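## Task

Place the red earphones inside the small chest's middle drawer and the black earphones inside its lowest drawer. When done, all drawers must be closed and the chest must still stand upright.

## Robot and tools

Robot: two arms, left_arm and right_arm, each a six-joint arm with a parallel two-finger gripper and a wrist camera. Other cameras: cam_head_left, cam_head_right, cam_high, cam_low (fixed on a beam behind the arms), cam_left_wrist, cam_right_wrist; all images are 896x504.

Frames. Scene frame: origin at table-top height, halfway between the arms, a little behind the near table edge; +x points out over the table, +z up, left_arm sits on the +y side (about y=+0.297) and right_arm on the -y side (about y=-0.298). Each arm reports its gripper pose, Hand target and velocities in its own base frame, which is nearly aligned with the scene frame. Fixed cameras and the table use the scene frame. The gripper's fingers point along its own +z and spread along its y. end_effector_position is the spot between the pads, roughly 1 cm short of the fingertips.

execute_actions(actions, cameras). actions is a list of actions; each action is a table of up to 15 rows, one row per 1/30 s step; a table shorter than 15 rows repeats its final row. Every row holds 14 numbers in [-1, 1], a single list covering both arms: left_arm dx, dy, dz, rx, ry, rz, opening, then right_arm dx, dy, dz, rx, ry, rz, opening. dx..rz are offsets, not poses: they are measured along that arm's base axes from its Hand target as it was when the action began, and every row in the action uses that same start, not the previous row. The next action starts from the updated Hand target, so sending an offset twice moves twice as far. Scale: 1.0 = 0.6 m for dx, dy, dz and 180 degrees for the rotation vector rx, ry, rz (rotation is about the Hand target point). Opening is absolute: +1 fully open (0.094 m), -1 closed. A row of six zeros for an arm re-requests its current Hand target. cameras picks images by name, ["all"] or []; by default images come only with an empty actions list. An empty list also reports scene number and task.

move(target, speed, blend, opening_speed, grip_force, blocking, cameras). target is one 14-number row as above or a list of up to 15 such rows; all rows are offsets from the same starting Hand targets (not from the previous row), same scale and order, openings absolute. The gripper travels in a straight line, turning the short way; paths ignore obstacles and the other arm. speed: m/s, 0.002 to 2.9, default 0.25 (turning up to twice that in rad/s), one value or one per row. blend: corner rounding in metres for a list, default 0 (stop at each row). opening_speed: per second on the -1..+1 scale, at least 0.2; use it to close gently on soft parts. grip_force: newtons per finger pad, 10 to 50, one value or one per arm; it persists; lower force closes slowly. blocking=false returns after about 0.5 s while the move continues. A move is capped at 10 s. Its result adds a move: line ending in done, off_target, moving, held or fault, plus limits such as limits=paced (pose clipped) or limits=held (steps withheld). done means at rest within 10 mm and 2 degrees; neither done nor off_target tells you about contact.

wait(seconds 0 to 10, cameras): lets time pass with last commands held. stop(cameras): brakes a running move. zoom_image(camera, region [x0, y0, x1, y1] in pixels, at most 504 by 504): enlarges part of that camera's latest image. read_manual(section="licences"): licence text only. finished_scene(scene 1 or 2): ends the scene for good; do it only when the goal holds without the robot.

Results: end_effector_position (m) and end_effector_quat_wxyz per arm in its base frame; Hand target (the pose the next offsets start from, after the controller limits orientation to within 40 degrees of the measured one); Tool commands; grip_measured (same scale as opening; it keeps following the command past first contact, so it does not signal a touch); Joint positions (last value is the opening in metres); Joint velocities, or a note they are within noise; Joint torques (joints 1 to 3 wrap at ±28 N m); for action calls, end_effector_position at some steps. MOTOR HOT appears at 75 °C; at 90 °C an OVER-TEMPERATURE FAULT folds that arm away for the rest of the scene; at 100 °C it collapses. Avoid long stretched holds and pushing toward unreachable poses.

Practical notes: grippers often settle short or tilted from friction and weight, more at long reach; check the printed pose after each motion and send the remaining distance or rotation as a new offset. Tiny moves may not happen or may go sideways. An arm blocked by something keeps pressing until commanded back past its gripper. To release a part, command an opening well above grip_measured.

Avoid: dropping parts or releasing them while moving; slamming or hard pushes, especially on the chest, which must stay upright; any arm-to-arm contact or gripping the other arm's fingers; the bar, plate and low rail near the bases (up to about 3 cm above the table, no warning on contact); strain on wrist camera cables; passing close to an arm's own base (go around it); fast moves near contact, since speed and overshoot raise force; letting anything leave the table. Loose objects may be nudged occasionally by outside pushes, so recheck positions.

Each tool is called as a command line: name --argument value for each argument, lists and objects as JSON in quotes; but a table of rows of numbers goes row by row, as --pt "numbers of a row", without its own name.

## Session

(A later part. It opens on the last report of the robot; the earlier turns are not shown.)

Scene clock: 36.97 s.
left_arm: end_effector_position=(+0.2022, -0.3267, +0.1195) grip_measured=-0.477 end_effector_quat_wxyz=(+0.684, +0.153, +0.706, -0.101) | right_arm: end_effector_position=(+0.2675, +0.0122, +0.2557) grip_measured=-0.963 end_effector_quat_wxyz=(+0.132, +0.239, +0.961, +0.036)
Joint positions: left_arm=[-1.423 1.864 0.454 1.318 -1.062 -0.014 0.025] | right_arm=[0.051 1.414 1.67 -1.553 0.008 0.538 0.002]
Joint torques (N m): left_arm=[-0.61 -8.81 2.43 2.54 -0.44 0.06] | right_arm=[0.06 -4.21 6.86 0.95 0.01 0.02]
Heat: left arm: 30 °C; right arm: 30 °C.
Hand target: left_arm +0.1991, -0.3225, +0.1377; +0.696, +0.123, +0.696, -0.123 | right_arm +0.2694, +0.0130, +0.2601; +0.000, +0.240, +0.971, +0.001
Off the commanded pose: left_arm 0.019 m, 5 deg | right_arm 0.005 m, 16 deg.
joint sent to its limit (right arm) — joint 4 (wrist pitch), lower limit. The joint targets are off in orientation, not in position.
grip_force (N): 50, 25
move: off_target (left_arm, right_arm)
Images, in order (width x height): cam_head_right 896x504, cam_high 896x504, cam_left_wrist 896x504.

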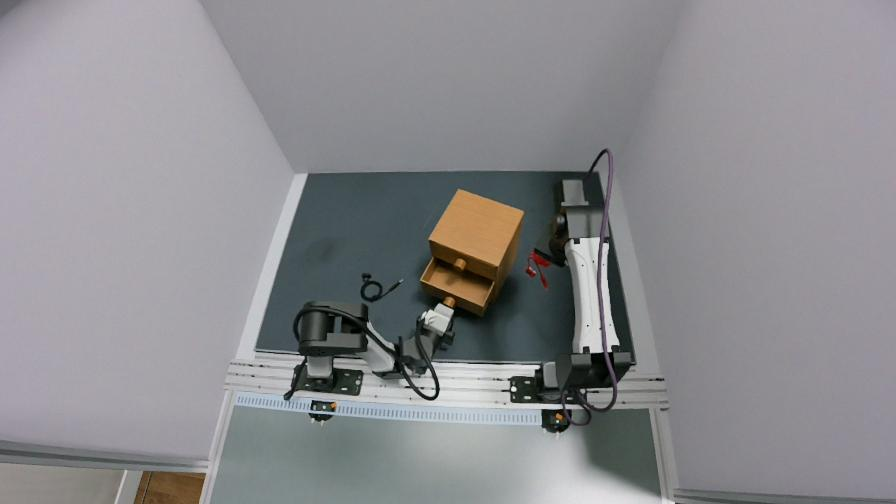

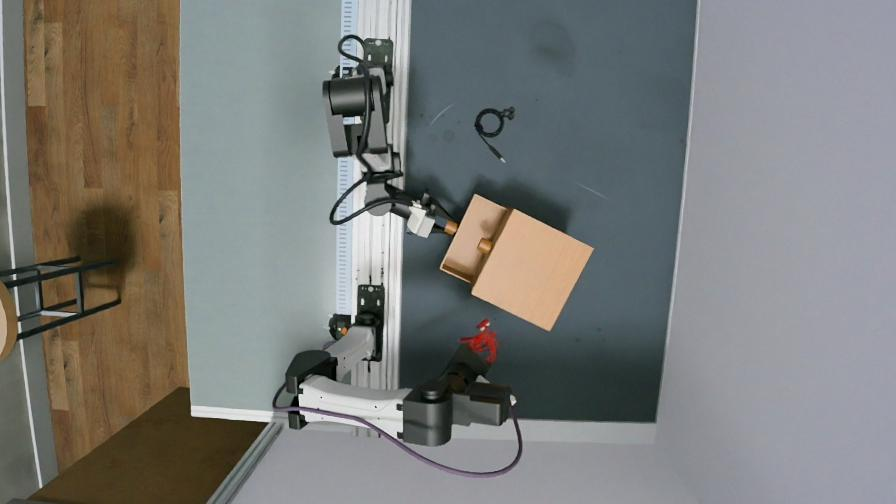

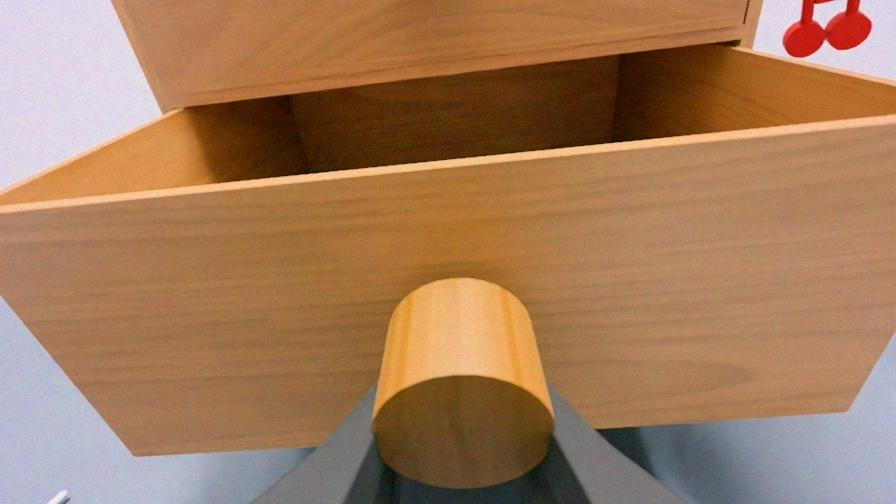

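move --pt "0 0 0 0 0 0 -1 -0.165 0.178 0.025 0 0 0.25 -1" --pt "0 0 0 0 0 0 -1 -0.062 0.365 0.025 0 0 0.517 -1" --speed 0.3 --blend '[0.04,0]' --cameras '["cam_left_wrist","cam_right_wrist","cam_head_right","cam_head_left","cam_high"]'

Scene clock: 41.63 s.
left_arm: end_effector_position=(+0.2022, -0.3267, +0.1195) grip_measured=-0.477 end_effector_quat_wxyz=(+0.684, +0.153, +0.706, -0.101) | right_arm: end_effector_position=(+0.2291, +0.2264, +0.2701) grip_measured=-0.963 end_effector_quat_wxyz=(+0.150, -0.527, +0.836, +0.032)
Joint positions: left_arm=[-1.423 1.864 0.454 1.318 -1.062 -0.014 0.025] | right_arm=[0.781 1.609 1.906 -1.559 0.003 -0.345 0.002]
Joint torques (N m): left_arm=[-0.61 -8.81 2.43 2.54 -0.44 0.06] | right_arm=[0.64 -5.07 7.72 1.11 0.01 -0.03]
Heat: left arm: 30 °C; right arm: 30 °C.
Hand target: left_arm +0.1991, -0.3225, +0.1377; +0.696, +0.123, +0.696, -0.123 | right_arm +0.2323, +0.2319, +0.2752; -0.001, -0.539, +0.842, +0.000
Off the commanded pose: left_arm 0.019 m, 5 deg | right_arm 0.008 m, 18 deg.
joint read past its limit (right arm) — joint 4 (wrist pitch), lower limit.
joint sent to its limit (right arm) — joint 4 (wrist pitch), lower limit. The joint targets are off in orientation, not in position.
grip_force (N): 50, 25
move: off_target (left_arm, right_arm)
Images, in order (width x height): cam_head_left 896x504, cam_head_right 896x504, cam_high 896x504, cam_left_wrist 896x504, cam_right_wrist 896x504.

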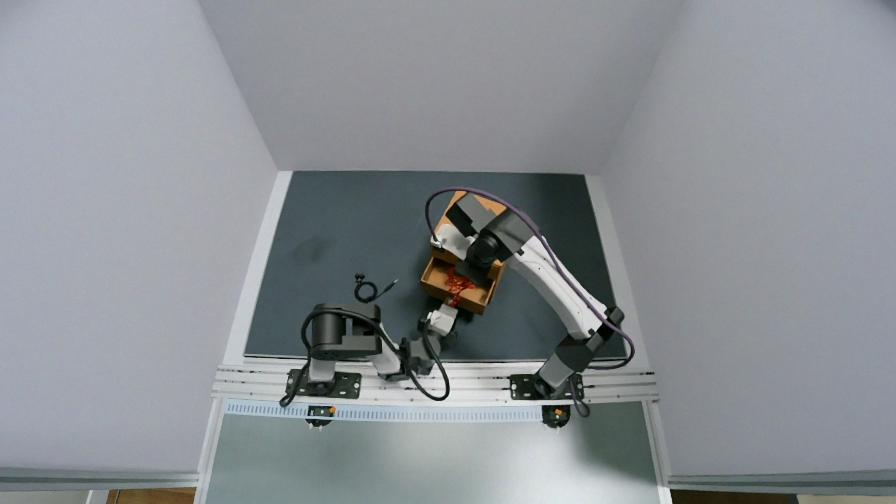

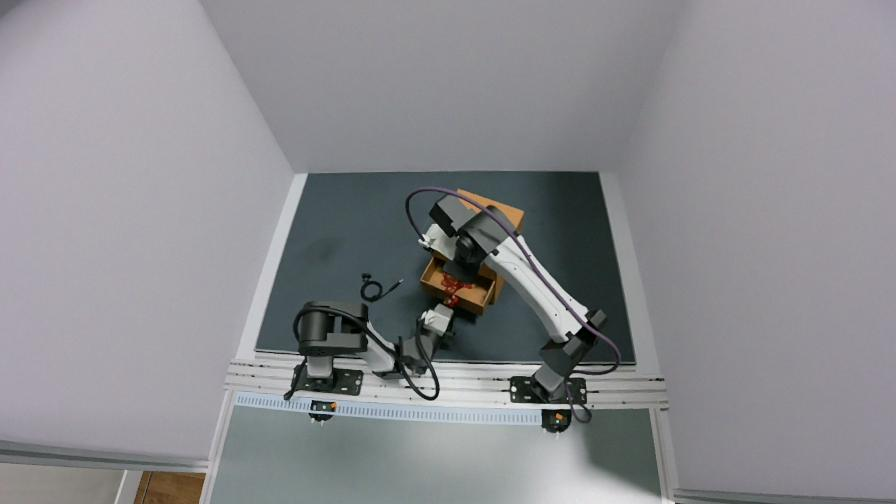

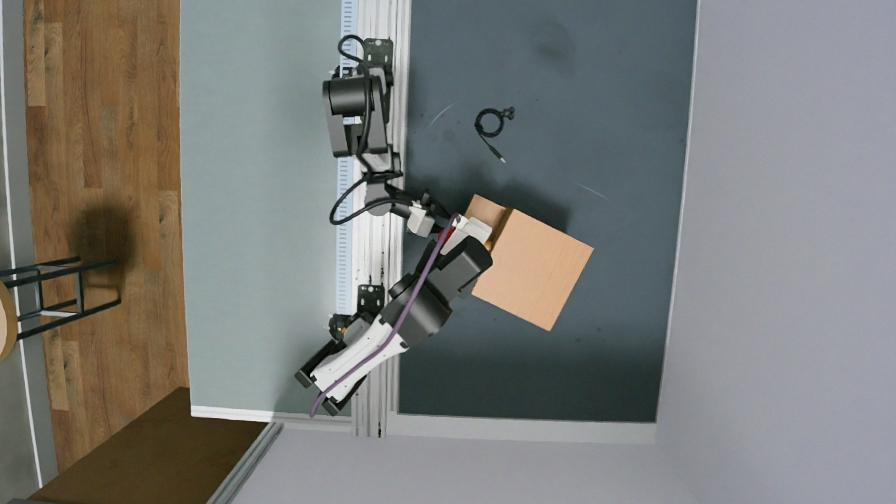

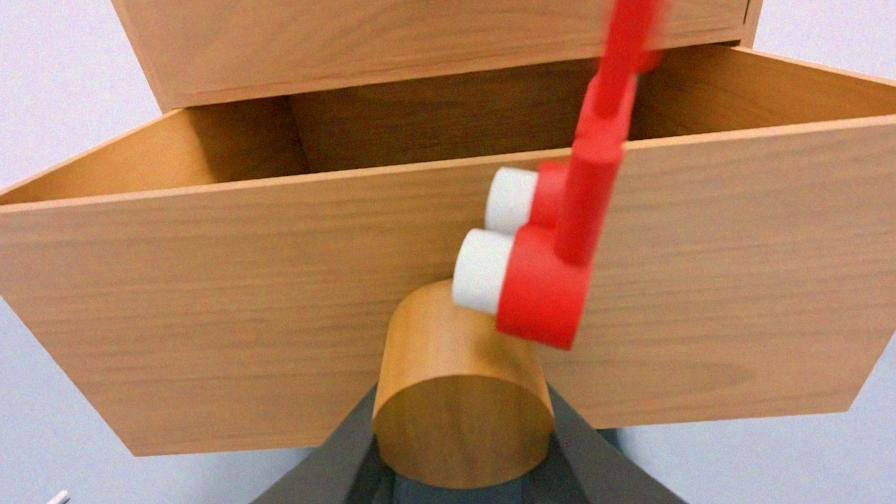

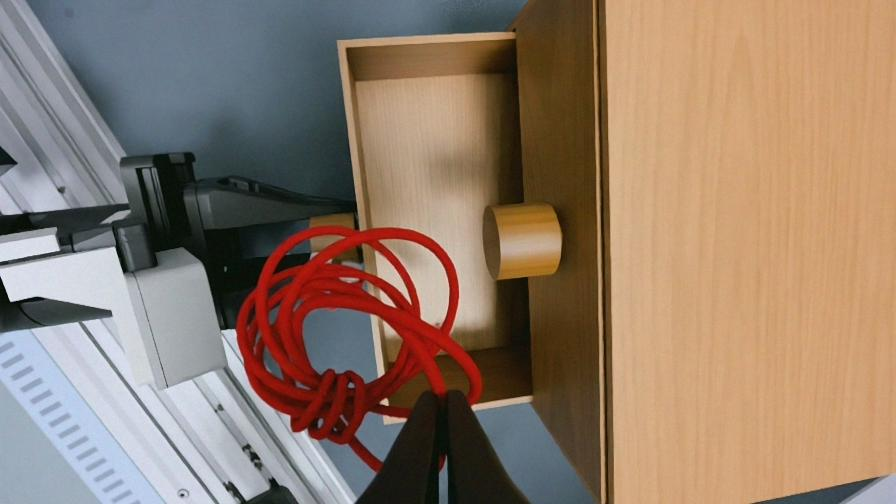

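move --target '[0,0,0,0,0,0,-1,-0.012,-0.035,-0.06,0,0,-0.222,-1]' --speed 0.2 --cameras '["cam_left_wrist","cam_right_wrist","cam_head_right"]'

Scene clock: 45.00 s.
left_arm: end_effector_position=(+0.2022, -0.3267, +0.1195) grip_measured=-0.477 end_effector_quat_wxyz=(+0.684, +0.153, +0.706, -0.101) | right_arm: end_effector_position=(+0.2254, +0.2123, +0.2407) grip_measured=-0.963 end_effector_quat_wxyz=(+0.092, -0.227, +0.969, +0.047)
Joint positions: left_arm=[-1.423 1.864 0.454 1.318 -1.062 -0.014 0.025] | right_arm=[0.762 1.609 1.803 -1.559 0.011 0.301 0.002]
Joint torques (N m): left_arm=[-0.61 -8.81 2.43 2.54 -0.44 0.06] | right_arm=[-0.49 -6.72 4.33 0.88 -0.01 0.17]
Heat: left arm: 30 °C; right arm: 30 °C.
Hand target: left_arm +0.1991, -0.3225, +0.1377; +0.696, +0.123, +0.696, -0.123 | right_arm +0.2251, +0.2109, +0.2392; +0.000, -0.219, +0.976, +0.001
Off the commanded pose: left_arm 0.019 m, 5 deg | right_arm 0.002 m, 12 deg.
joint read past its limit (right arm) — joint 4 (wrist pitch), lower limit.
joint sent to its limit (right arm) — joint 4 (wrist pitch), lower limit. The joint targets are off in orientation, not in position.
grip_force (N): 50, 25
move: off_target (left_arm, right_arm)
Images, in order (width x height): cam_head_right 896x504, cam_left_wrist 896x504, cam_right_wrist 896x504.

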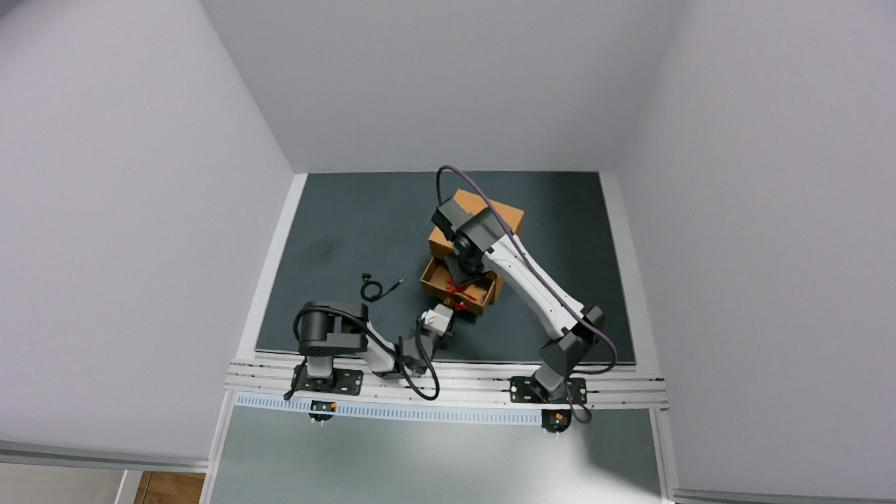

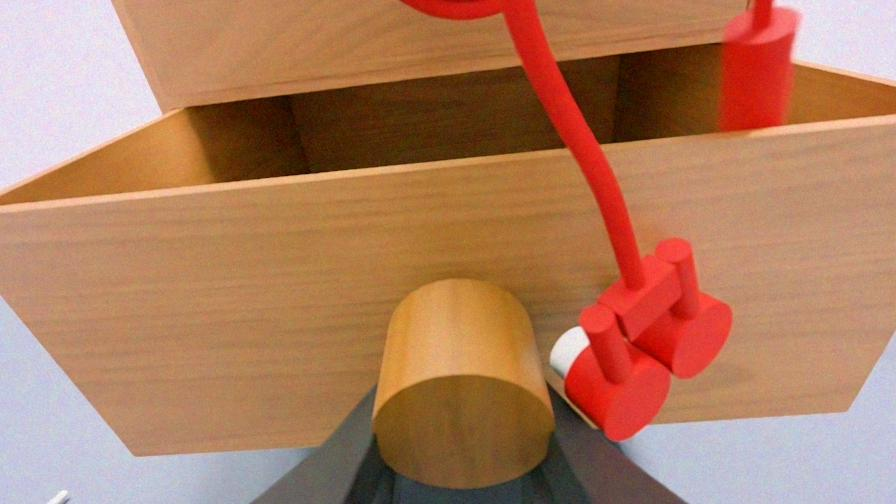

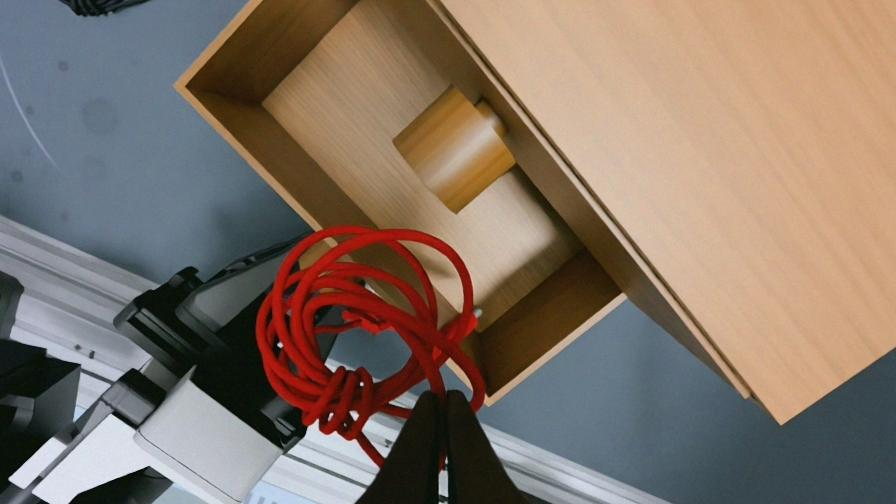

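move --pt "0 0 0 0 0 0 -1 0 0 0.12 0 0 0 -1" --pt "0 0 0 0 0 0 -1 0.02 -0.014 0.12 0 0 -0.25 -1" --pt "0 0 0 0 0 0 -1 0.02 -0.014 0.01 0 0 -0.25 -1" --speed '[0.25,0.25,0.12]' --blend '[0.02,0.01,0]' --cameras '["cam_left_wrist","cam_right_wrist","cam_head_right"]'

Scene clock: 48.67 s.
left_arm: end_effector_position=(+0.2022, -0.3267, +0.1195) grip_measured=-0.477 end_effector_quat_wxyz=(+0.684, +0.153, +0.706, -0.101) | right_arm: end_effector_position=(+0.2353, +0.2027, +0.2498) grip_measured=-0.963 end_effector_quat_wxyz=(+0.079, +0.161, +0.980, +0.088)
Joint positions: left_arm=[-1.423 1.864 0.454 1.318 -1.062 -0.014 0.025] | right_arm=[0.716 1.597 1.823 -1.559 0.009 1.041 0.002]
Joint torques (N m): left_arm=[-0.61 -8.83 2.43 2.54 -0.44 0.06] | right_arm=[-0.51 -5.23 4.56 0.91 0.03 0.15]
Heat: left arm: 30 °C; right arm: 30 °C.
Hand target: left_arm +0.1991, -0.3225, +0.1377; +0.696, +0.123, +0.696, -0.123 | right_arm +0.2371, +0.2026, +0.2451; +0.000, +0.171, +0.985, +0.001
Off the commanded pose: left_arm 0.019 m, 5 deg | right_arm 0.005 m, 14 deg.
joint read past its limit (right arm) — joint 4 (wrist pitch), lower limit.
joint sent to its limit (right arm) — joint 4 (wrist pitch), lower limit. The joint targets are off in orientation, not in position.
grip_force (N): 50, 25
move: off_target (left_arm, right_arm)
Images, in order (width x height): cam_head_right 896x504, cam_left_wrist 896x504, cam_right_wrist 896x504.

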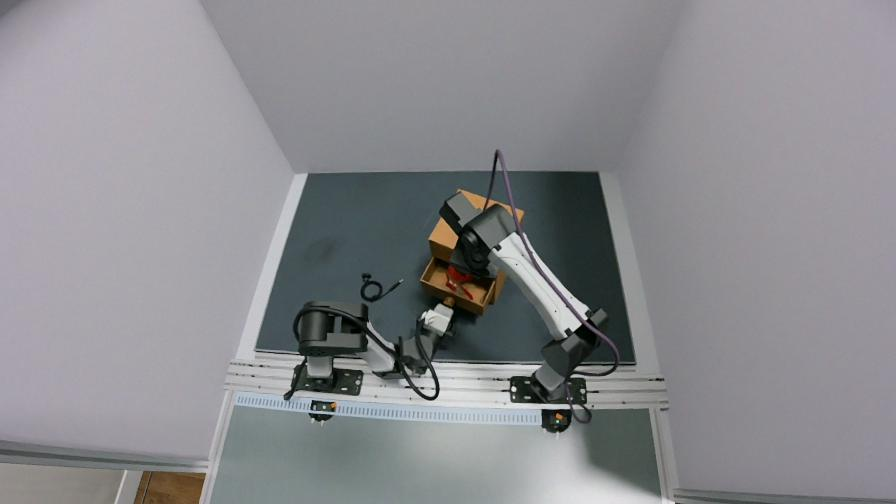

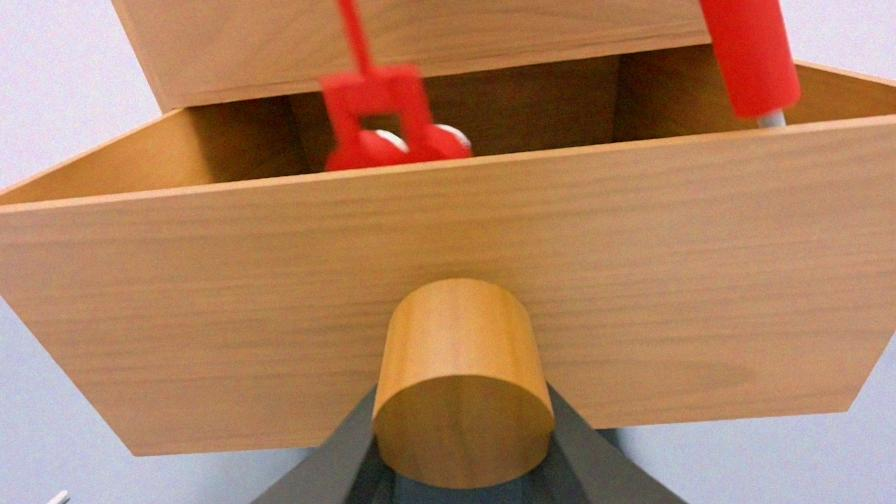

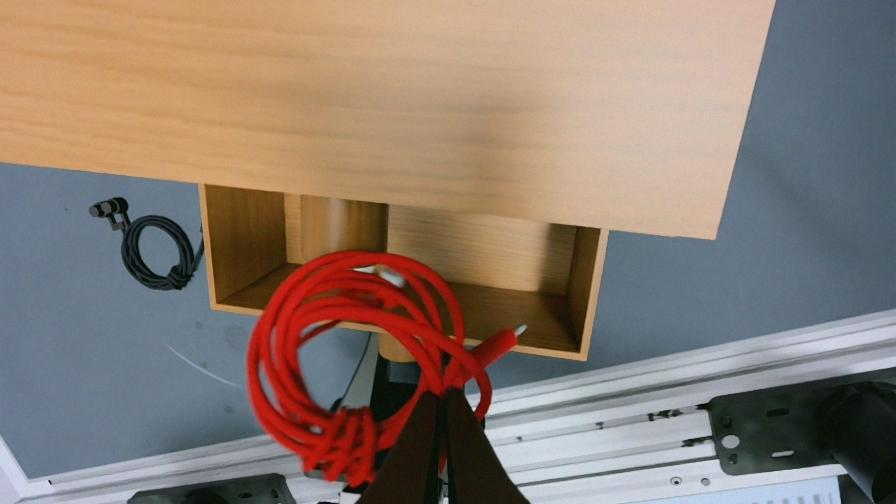

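move --pt "0 0 0 0 0 0 -1 0.027 -0.01 0 0 0 0 -1" --pt "0 0 0 0 0 0 -1 0.027 -0.01 -0.055 0 0 0 -1" --pt "0 0 0 0 0 0 -1 0.027 -0.01 -0.055 0 0 0 -0.4" --speed 0.12 --cameras '["cam_left_wrist","cam_right_wrist"]'

Scene clock: 52.30 s.
left_arm: end_effector_position=(+0.2022, -0.3267, +0.1195) grip_measured=-0.477 end_effector_quat_wxyz=(+0.684, +0.153, +0.706, -0.101) | right_arm: end_effector_position=(+0.2515, +0.1971, +0.2194) grip_measured=-0.402 end_effector_quat_wxyz=(+0.047, +0.171, +0.983, +0.048)
Joint positions: left_arm=[-1.423 1.864 0.454 1.318 -1.062 -0.014 0.025] | right_arm=[0.667 1.687 1.809 -1.559 0.005 1.011 0.028]
Joint torques (N m): left_arm=[-0.59 -8.81 2.43 2.54 -0.43 0.06] | right_arm=[-0.43 -5.63 4.46 0.68 0.04 0.01]
Heat: left arm: 30 °C; right arm: 30 °C.
Hand target: left_arm +0.1991, -0.3226, +0.1377; +0.696, +0.123, +0.696, -0.123 | right_arm +0.2533, +0.1965, +0.2122; +0.000, +0.171, +0.985, +0.001
Off the commanded pose: left_arm 0.019 m, 5 deg | right_arm 0.008 m, 8 deg.
joint read past its limit (right arm) — joint 4 (wrist pitch), lower limit.
joint sent to its limit (right arm) — joint 4 (wrist pitch), lower limit. The joint targets are off in orientation, not in position.
grip_force (N): 50, 25
move: off_target (left_arm, right_arm); target 3's new opening was sent with right_arm's hand 0.008 m and 8 deg from that target
Images, in order (width x height): cam_left_wrist 896x504, cam_right_wrist 896x504.

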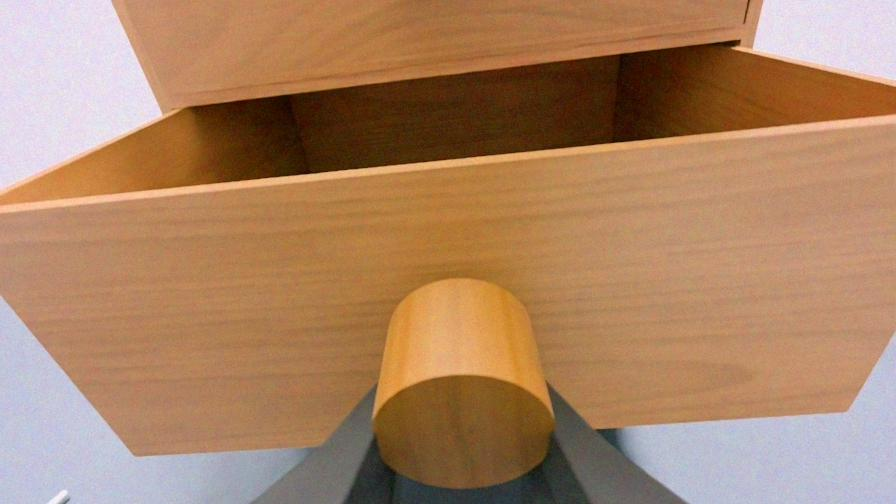

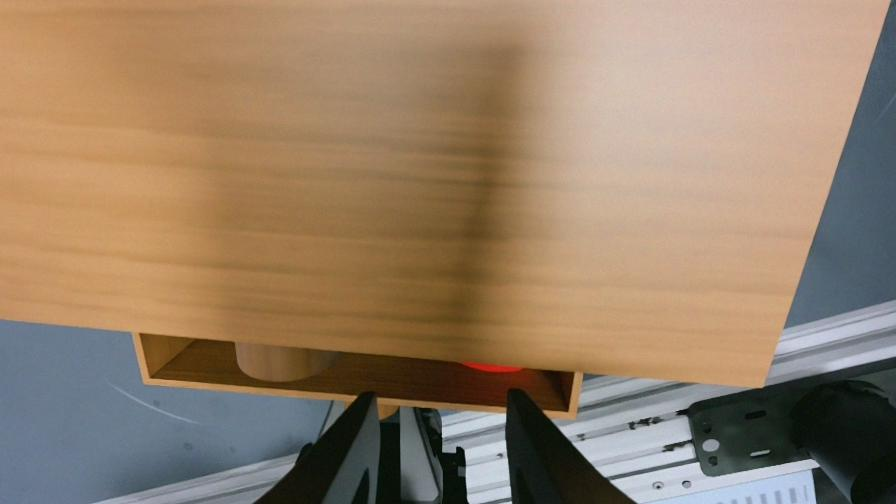

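move --pt "0 0 0 0 0 0 -1 -0.02 0 0.15 0 0 0 -0.4" --pt "0.152 -0.057 0 0 0 0 -1 -0.14 -0.17 0.13 0 0 0 -0.4" --pt "0.152 -0.057 0 0 0 0 0.3 -0.06 -0.35 0.05 0 0 0 -0.4" --speed '[0.25,0.12,0.25]' --cameras '["cam_left_wrist","cam_head_left","cam_head_right","cam_high"]'

Scene clock: 57.83 s.
left_arm: end_effector_position=(+0.2788, -0.3528, +0.1239) grip_measured=+0.298 end_effector_quat_wxyz=(+0.685, +0.145, +0.705, -0.111) | right_arm: end_effector_position=(+0.2154, -0.0103, +0.2428) grip_measured=-0.402 end_effector_quat_wxyz=(+0.133, +0.173, +0.976, +0.024)
Joint positions: left_arm=[-1.191 1.966 0.641 1.272 -0.826 0.003 0.061] | right_arm=[-0.061 1.215 1.474 -1.559 -0.016 0.292 0.028]
Joint torques (N m): left_arm=[2.43 -7.01 6.91 2.13 -0.03 -0.03] | right_arm=[0.08 -1.99 5.39 1.03 0.2 -0.01]
Heat: left arm: 30 °C; right arm: 30 °C.
Hand target: left_arm +0.2903, -0.3567, +0.1378; +0.696, +0.123, +0.696, -0.123 | right_arm +0.2173, -0.0134, +0.2421; +0.000, +0.171, +0.985, +0.001
Off the commanded pose: left_arm 0.018 m, 3 deg | right_arm 0.004 m, 16 deg.
joint read past its limit (right arm) — joint 4 (wrist pitch), lower limit.
joint sent to its limit (right arm) — joint 4 (wrist pitch), lower limit. The joint targets are off in orientation, not in position.
grip_force (N): 50, 25
move: off_target (left_arm, right_arm); target 3's new opening was sent with left_arm's hand 0.018 m and 3 deg from that target
Images, in order (width x height): cam_head_left 896x504, cam_head_right 896x504, cam_high 896x504, cam_left_wrist 896x504.

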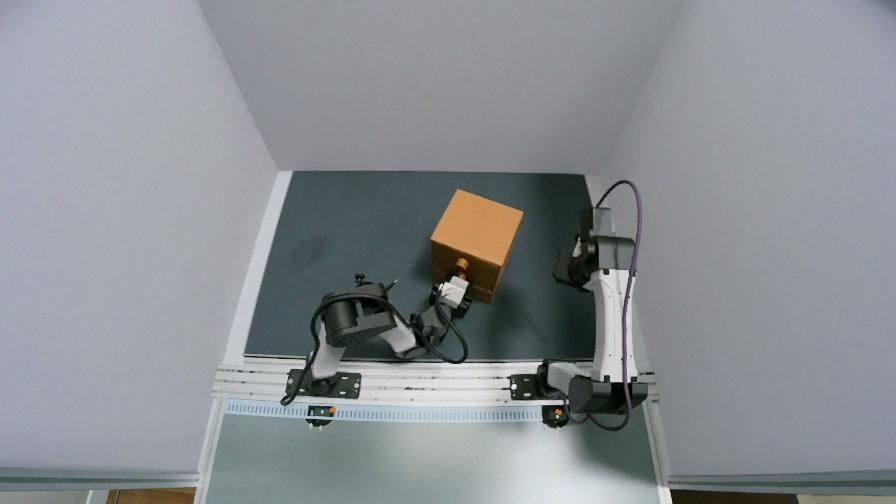

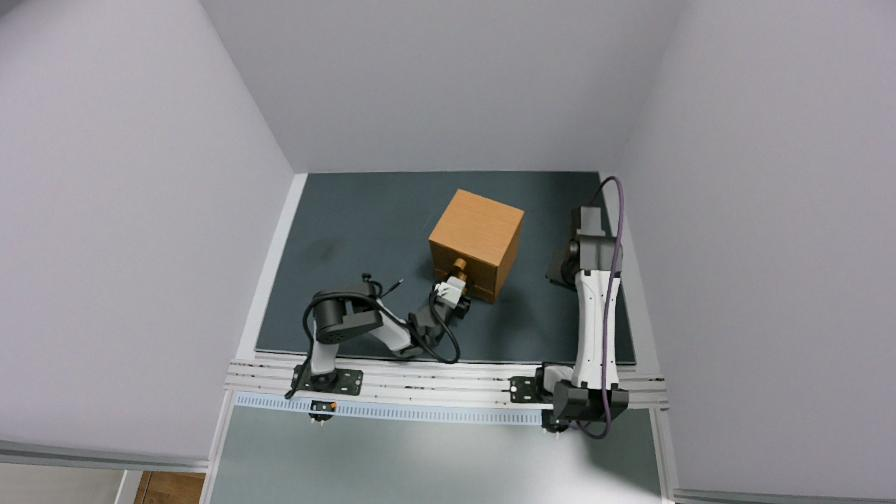

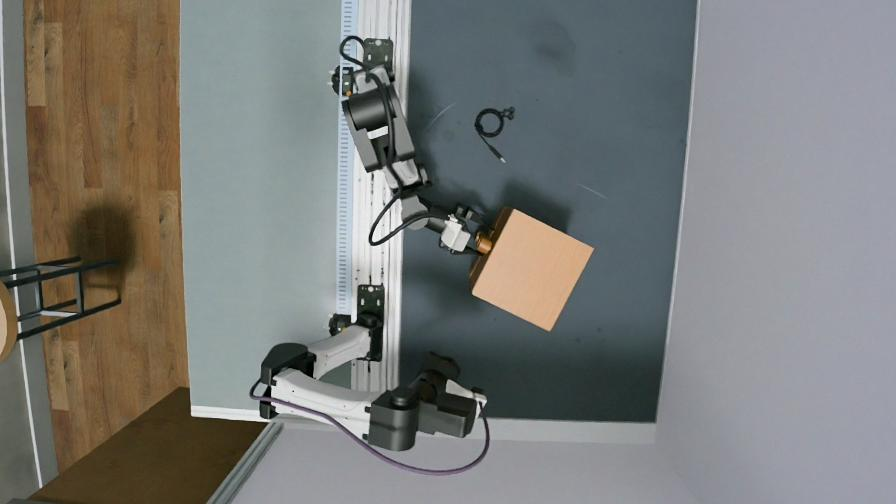

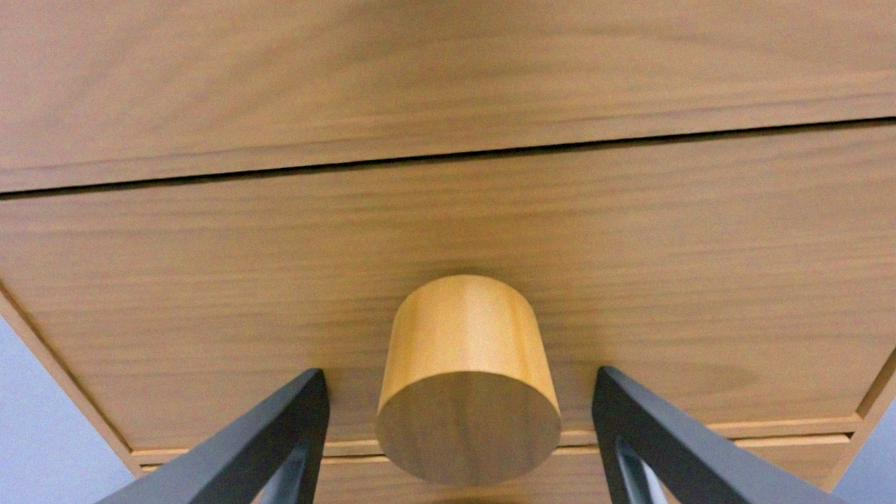

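move --pt "-0.125 0.045 0 0.015 0.042 0 0.5 0 0 0 0 0 0 -0.4" --pt "-0.125 0.045 -0.12 0.015 0.042 0 0.5 0 0 0 0 0 0 -0.4" --pt "0 0 -0.12 0.015 0.042 0 0.5 0 0 0 0 0 0 -0.4" --pt "0 0 -0.12 0.015 0.042 0 -1 0 0 0 0 0 0 -0.4" --speed '[0.25,0.25,0.15,0.1]' --blend '[0.01,0.01,0,0]' --cameras '["cam_left_wrist","cam_low"]'

Scene clock: 60.83 s.
left_arm: end_effector_position=(+0.2822, -0.3542, +0.0540) grip_measured=-0.445 end_effector_quat_wxyz=(+0.633, +0.153, +0.752, -0.105) | right_arm: end_effector_position=(+0.2154, -0.0103, +0.2428) grip_measured=-0.402 end_effector_quat_wxyz=(+0.133, +0.173, +0.976, +0.024)
Joint positions: left_arm=[-1.175 2.115 0.665 1.196 -0.793 -0.147 0.026] | right_arm=[-0.061 1.215 1.474 -1.559 -0.016 0.292 0.028]
Joint torques (N m): left_arm=[1.42 -7.77 5.14 2.26 -0.36 -0.03] | right_arm=[0.09 -2 5.39 1.04 0.19 -0.01]
Heat: left arm: 30 °C; right arm: 30 °C.
Hand target: left_arm +0.2902, -0.3567, +0.0657; +0.646, +0.131, +0.743, -0.115 | right_arm +0.2173, -0.0134, +0.2421; +0.000, +0.171, +0.985, +0.001
Off the commanded pose: left_arm 0.015 m, 3 deg | right_arm 0.004 m, 16 deg.
joint read past its limit (right arm) — joint 4 (wrist pitch), lower limit.
joint sent to its limit (right arm) — joint 4 (wrist pitch), lower limit. The joint targets are off in orientation, not in position.
grip_force (N): 50, 25
move: off_target (left_arm, right_arm); target 4's new opening was sent with left_arm's hand 0.016 m and 3 deg from that target
Images, in order (width x height): cam_low 896x504, cam_left_wrist 896x504.

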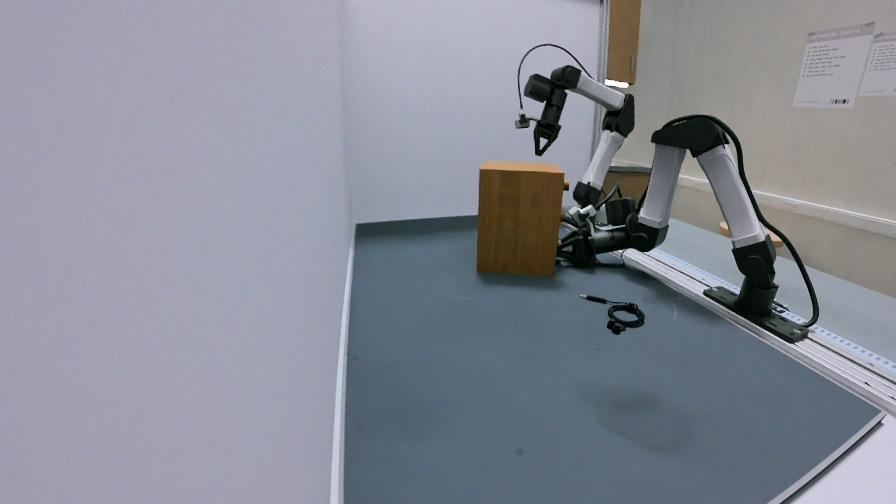

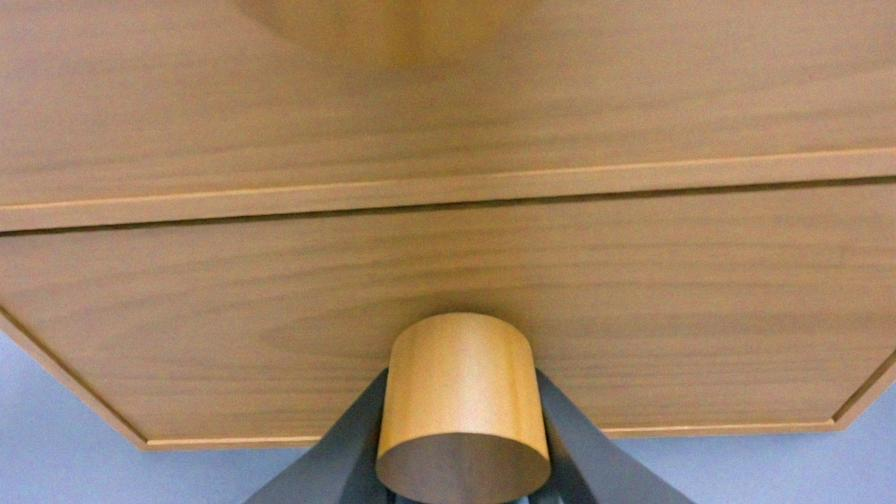

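move --pt "-0.147 0.054 0 0.015 0.042 0 -1 0 0 0 0 0 0 -0.4" --pt "-0.147 0.054 0 0 0 0 0.5 0 0 0 0 0 0 -0.4" --pt "-0.185 0.075 0.0 0 0 0 0.5 0 0 0 0 0 0 -0.4" --pt "-0.185 0.1 0.22 0 0 0 0.5 0 0 0 0 0 0 -0.4" --pt "-0.008 0.528 0.14 0.080 0.451 0.091 -0.15 0 0 0 0 0 0 -0.4" --speed '[0.12,0.1,0.15,0.3,0.4]' --blend '[0,0,0,0.02,0]' --cameras '["cam_left_wrist","cam_low","cam_high","cam_head_right"]'

Scene clock: 69.30 s.
left_arm: end_effector_position=(+0.2807, -0.0392, +0.1404) grip_measured=-0.148 end_effector_quat_wxyz=(-0.011, -0.002, +1.000, +0.005) | right_arm: end_effector_position=(+0.2154, -0.0103, +0.2428) grip_measured=-0.402 end_effector_quat_wxyz=(+0.133, +0.173, +0.976, +0.024)
Joint positions: left_arm=[-0.143 1.636 1.441 -1.399 -0.007 -0.148 0.04] | right_arm=[-0.061 1.215 1.474 -1.559 -0.016 0.292 0.028]
Joint torques (N m): left_arm=[0.8 -6.22 8.08 0.02 0.02 0.11] | right_arm=[0.06 -1.99 5.41 1.04 0.2 -0.01]
Heat: left arm: 30 °C; right arm: 30 °C.
Hand target: left_arm +0.2855, -0.0398, +0.1497; -0.001, +0.000, +1.000, +0.000 | right_arm +0.2173, -0.0134, +0.2421; +0.000, +0.171, +0.985, +0.001
Off the commanded pose: left_arm 0.010 m, 1 deg | right_arm 0.004 m, 16 deg.
joint read past its limit (right arm) — joint 4 (wrist pitch), lower limit.
joint sent to its limit (right arm) — joint 4 (wrist pitch), lower limit. The joint targets are off in orientation, not in position.
grip_force (N): 50, 25
move: off_target (right_arm); target 2's new opening was sent with left_arm's hand 0.015 m and 4 deg from that target
Images, in order (width x height): cam_head_right 896x504, cam_high 896x504, cam_low 896x504, cam_left_wrist 896x504.

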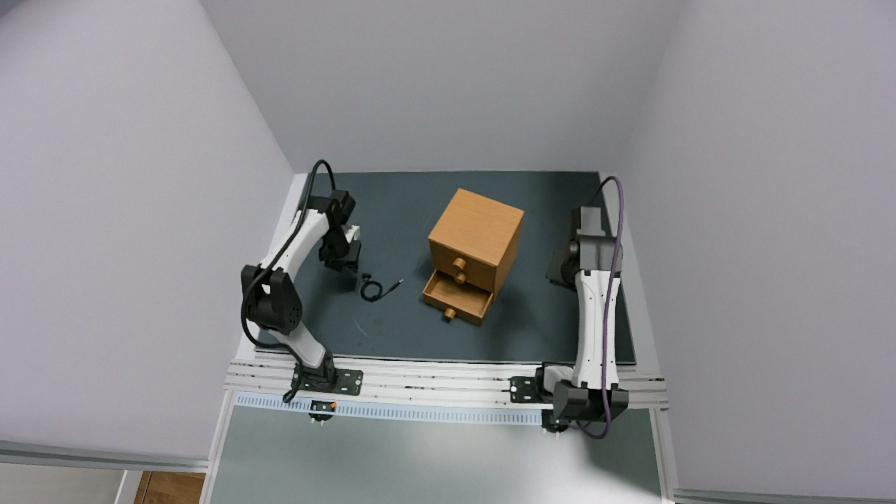

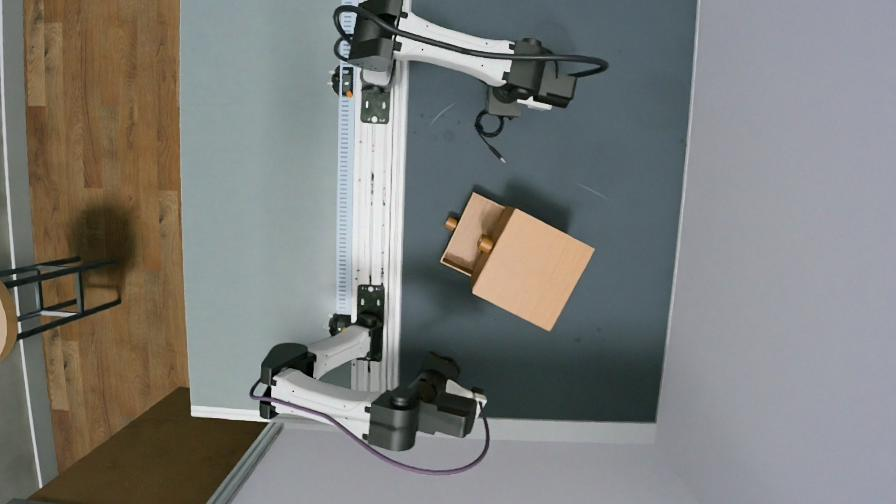

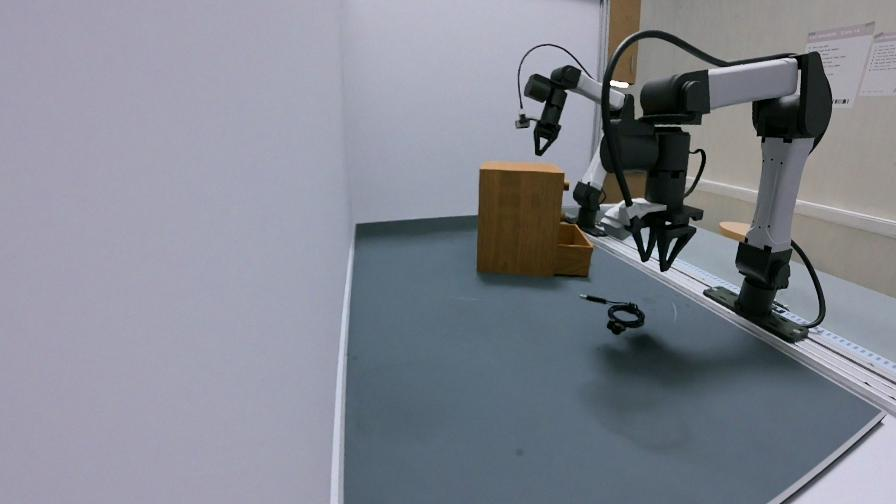

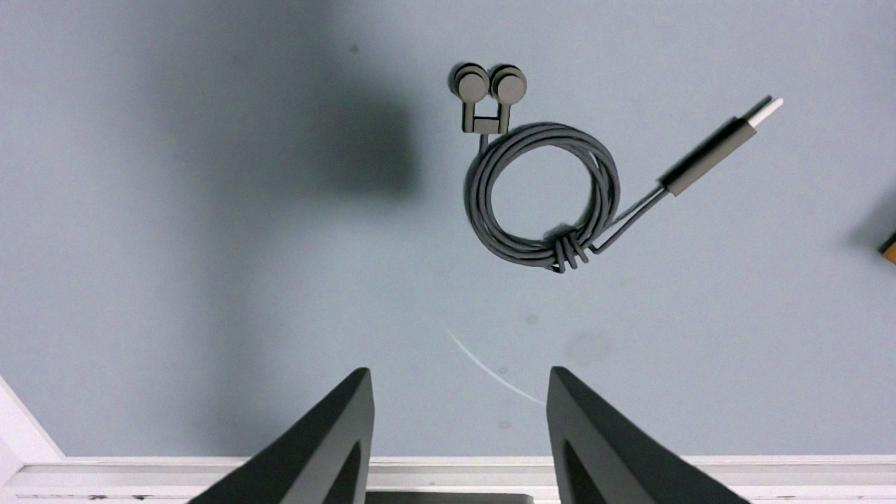

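move --target '[0.016,-0.025,-0.2045,0,0,0,-0.15,0,0,0,0,0,0,-0.4]' --speed 0.2 --cameras '["cam_left_wrist"]'

Scene clock: 71.27 s.
left_arm: end_effector_position=(+0.2950, -0.0517, +0.0285) grip_measured=-0.148 end_effector_quat_wxyz=(-0.005, +0.002, +1.000, +0.003) | right_arm: end_effector_position=(+0.2154, -0.0103, +0.2428) grip_measured=-0.402 end_effector_quat_wxyz=(+0.133, +0.173, +0.976, +0.024)
Joint positions: left_arm=[-0.176 1.757 1.125 -0.949 -0.004 -0.172 0.04] | right_arm=[-0.061 1.215 1.474 -1.559 -0.016 0.292 0.028]
Joint torques (N m): left_arm=[-0.29 -7.1 4.08 0.41 -0.01 -0.11] | right_arm=[0.08 -1.99 5.41 1.03 0.19 -0.02]
Heat: left arm: 31 °C; right arm: 30 °C.
Hand target: left_arm +0.2951, -0.0549, +0.0270; -0.001, +0.000, +1.000, +0.000 | right_arm +0.2173, -0.0134, +0.2421; +0.000, +0.171, +0.985, +0.001
Off the commanded pose: left_arm 0.003 m, 1 deg | right_arm 0.004 m, 16 deg.
joint read past its limit (right arm) — joint 4 (wrist pitch), lower limit.
joint sent to its limit (right arm) — joint 4 (wrist pitch), lower limit. The joint targets are off in orientation, not in position.
grip_force (N): 50, 25
move: off_target (right_arm)
Images, in order (width x height): cam_left_wrist 896x504.

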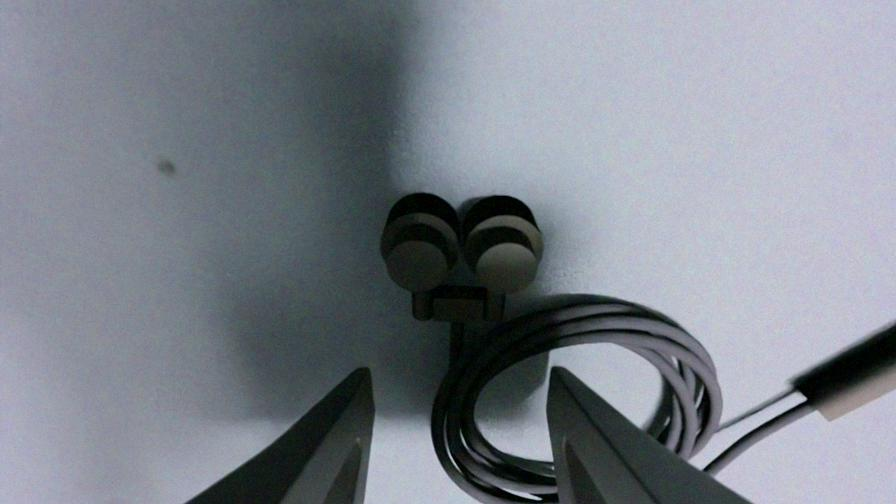

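move --pt "0 0 -0.0245 0 0 0 -0.15 0 0 0 0 0 0 -0.4" --pt "0 0 -0.0245 0 0 0 -1 0 0 0 0 0 0 -0.4" --pt "0 0 0.33 0 0 0 -1 0 0 0 0 0 0 -0.4" --speed '[0.06,0.1,0.2]' --grip_force '[30,25]' --cameras '["cam_left_wrist","cam_low"]'

Scene clock: 76.27 s.
left_arm: end_effector_position=(+0.2961, -0.0534, +0.2100) grip_measured=-0.904 end_effector_quat_wxyz=(+0.051, +0.002, +0.999, -0.011) | right_arm: end_effector_position=(+0.2154, -0.0103, +0.2428) grip_measured=-0.402 end_effector_quat_wxyz=(+0.133, +0.173, +0.976, +0.024)
Joint positions: left_arm=[-0.176 1.631 1.712 -1.549 0.004 -0.173 0.005] | right_arm=[-0.061 1.215 1.474 -1.559 -0.016 0.292 0.028]
Joint torques (N m): left_arm=[-0.25 -7.98 7.58 0.3 -0.1 -0.11] | right_arm=[0.08 -1.99 5.39 1.03 0.19 -0.01]
Heat: left arm: 31 °C; right arm: 30 °C.
Hand target: left_arm +0.2951, -0.0549, +0.2251; -0.001, +0.000, +1.000, +0.000 | right_arm +0.2173, -0.0134, +0.2421; +0.000, +0.171, +0.985, +0.001
Off the commanded pose: left_arm 0.015 m, 6 deg | right_arm 0.004 m, 16 deg.
joint read past its limit (right arm) — joint 4 (wrist pitch), lower limit.
joint sent to its limit (left arm) — joint 4 (wrist pitch), lower limit. The joint targets are off in orientation, not in position.
joint sent to its limit (right arm) — joint 4 (wrist pitch), lower limit. The joint targets are off in orientation, not in position.
grip_force (N): 30, 25
move: off_target (left_arm, right_arm)
Images, in order (width x height): cam_low 896x504, cam_left_wrist 896x504.

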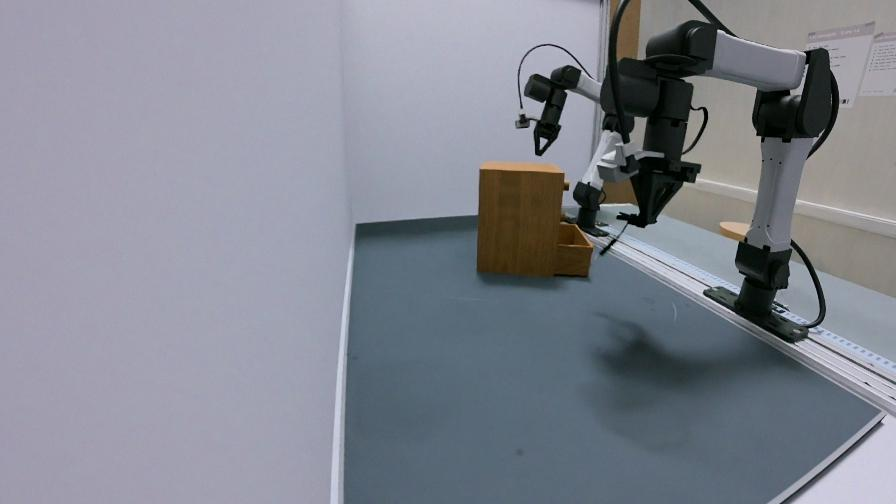

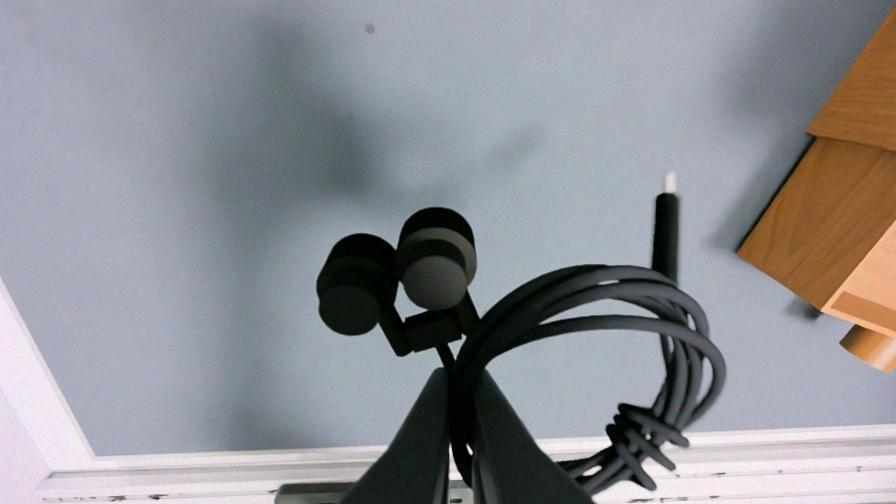

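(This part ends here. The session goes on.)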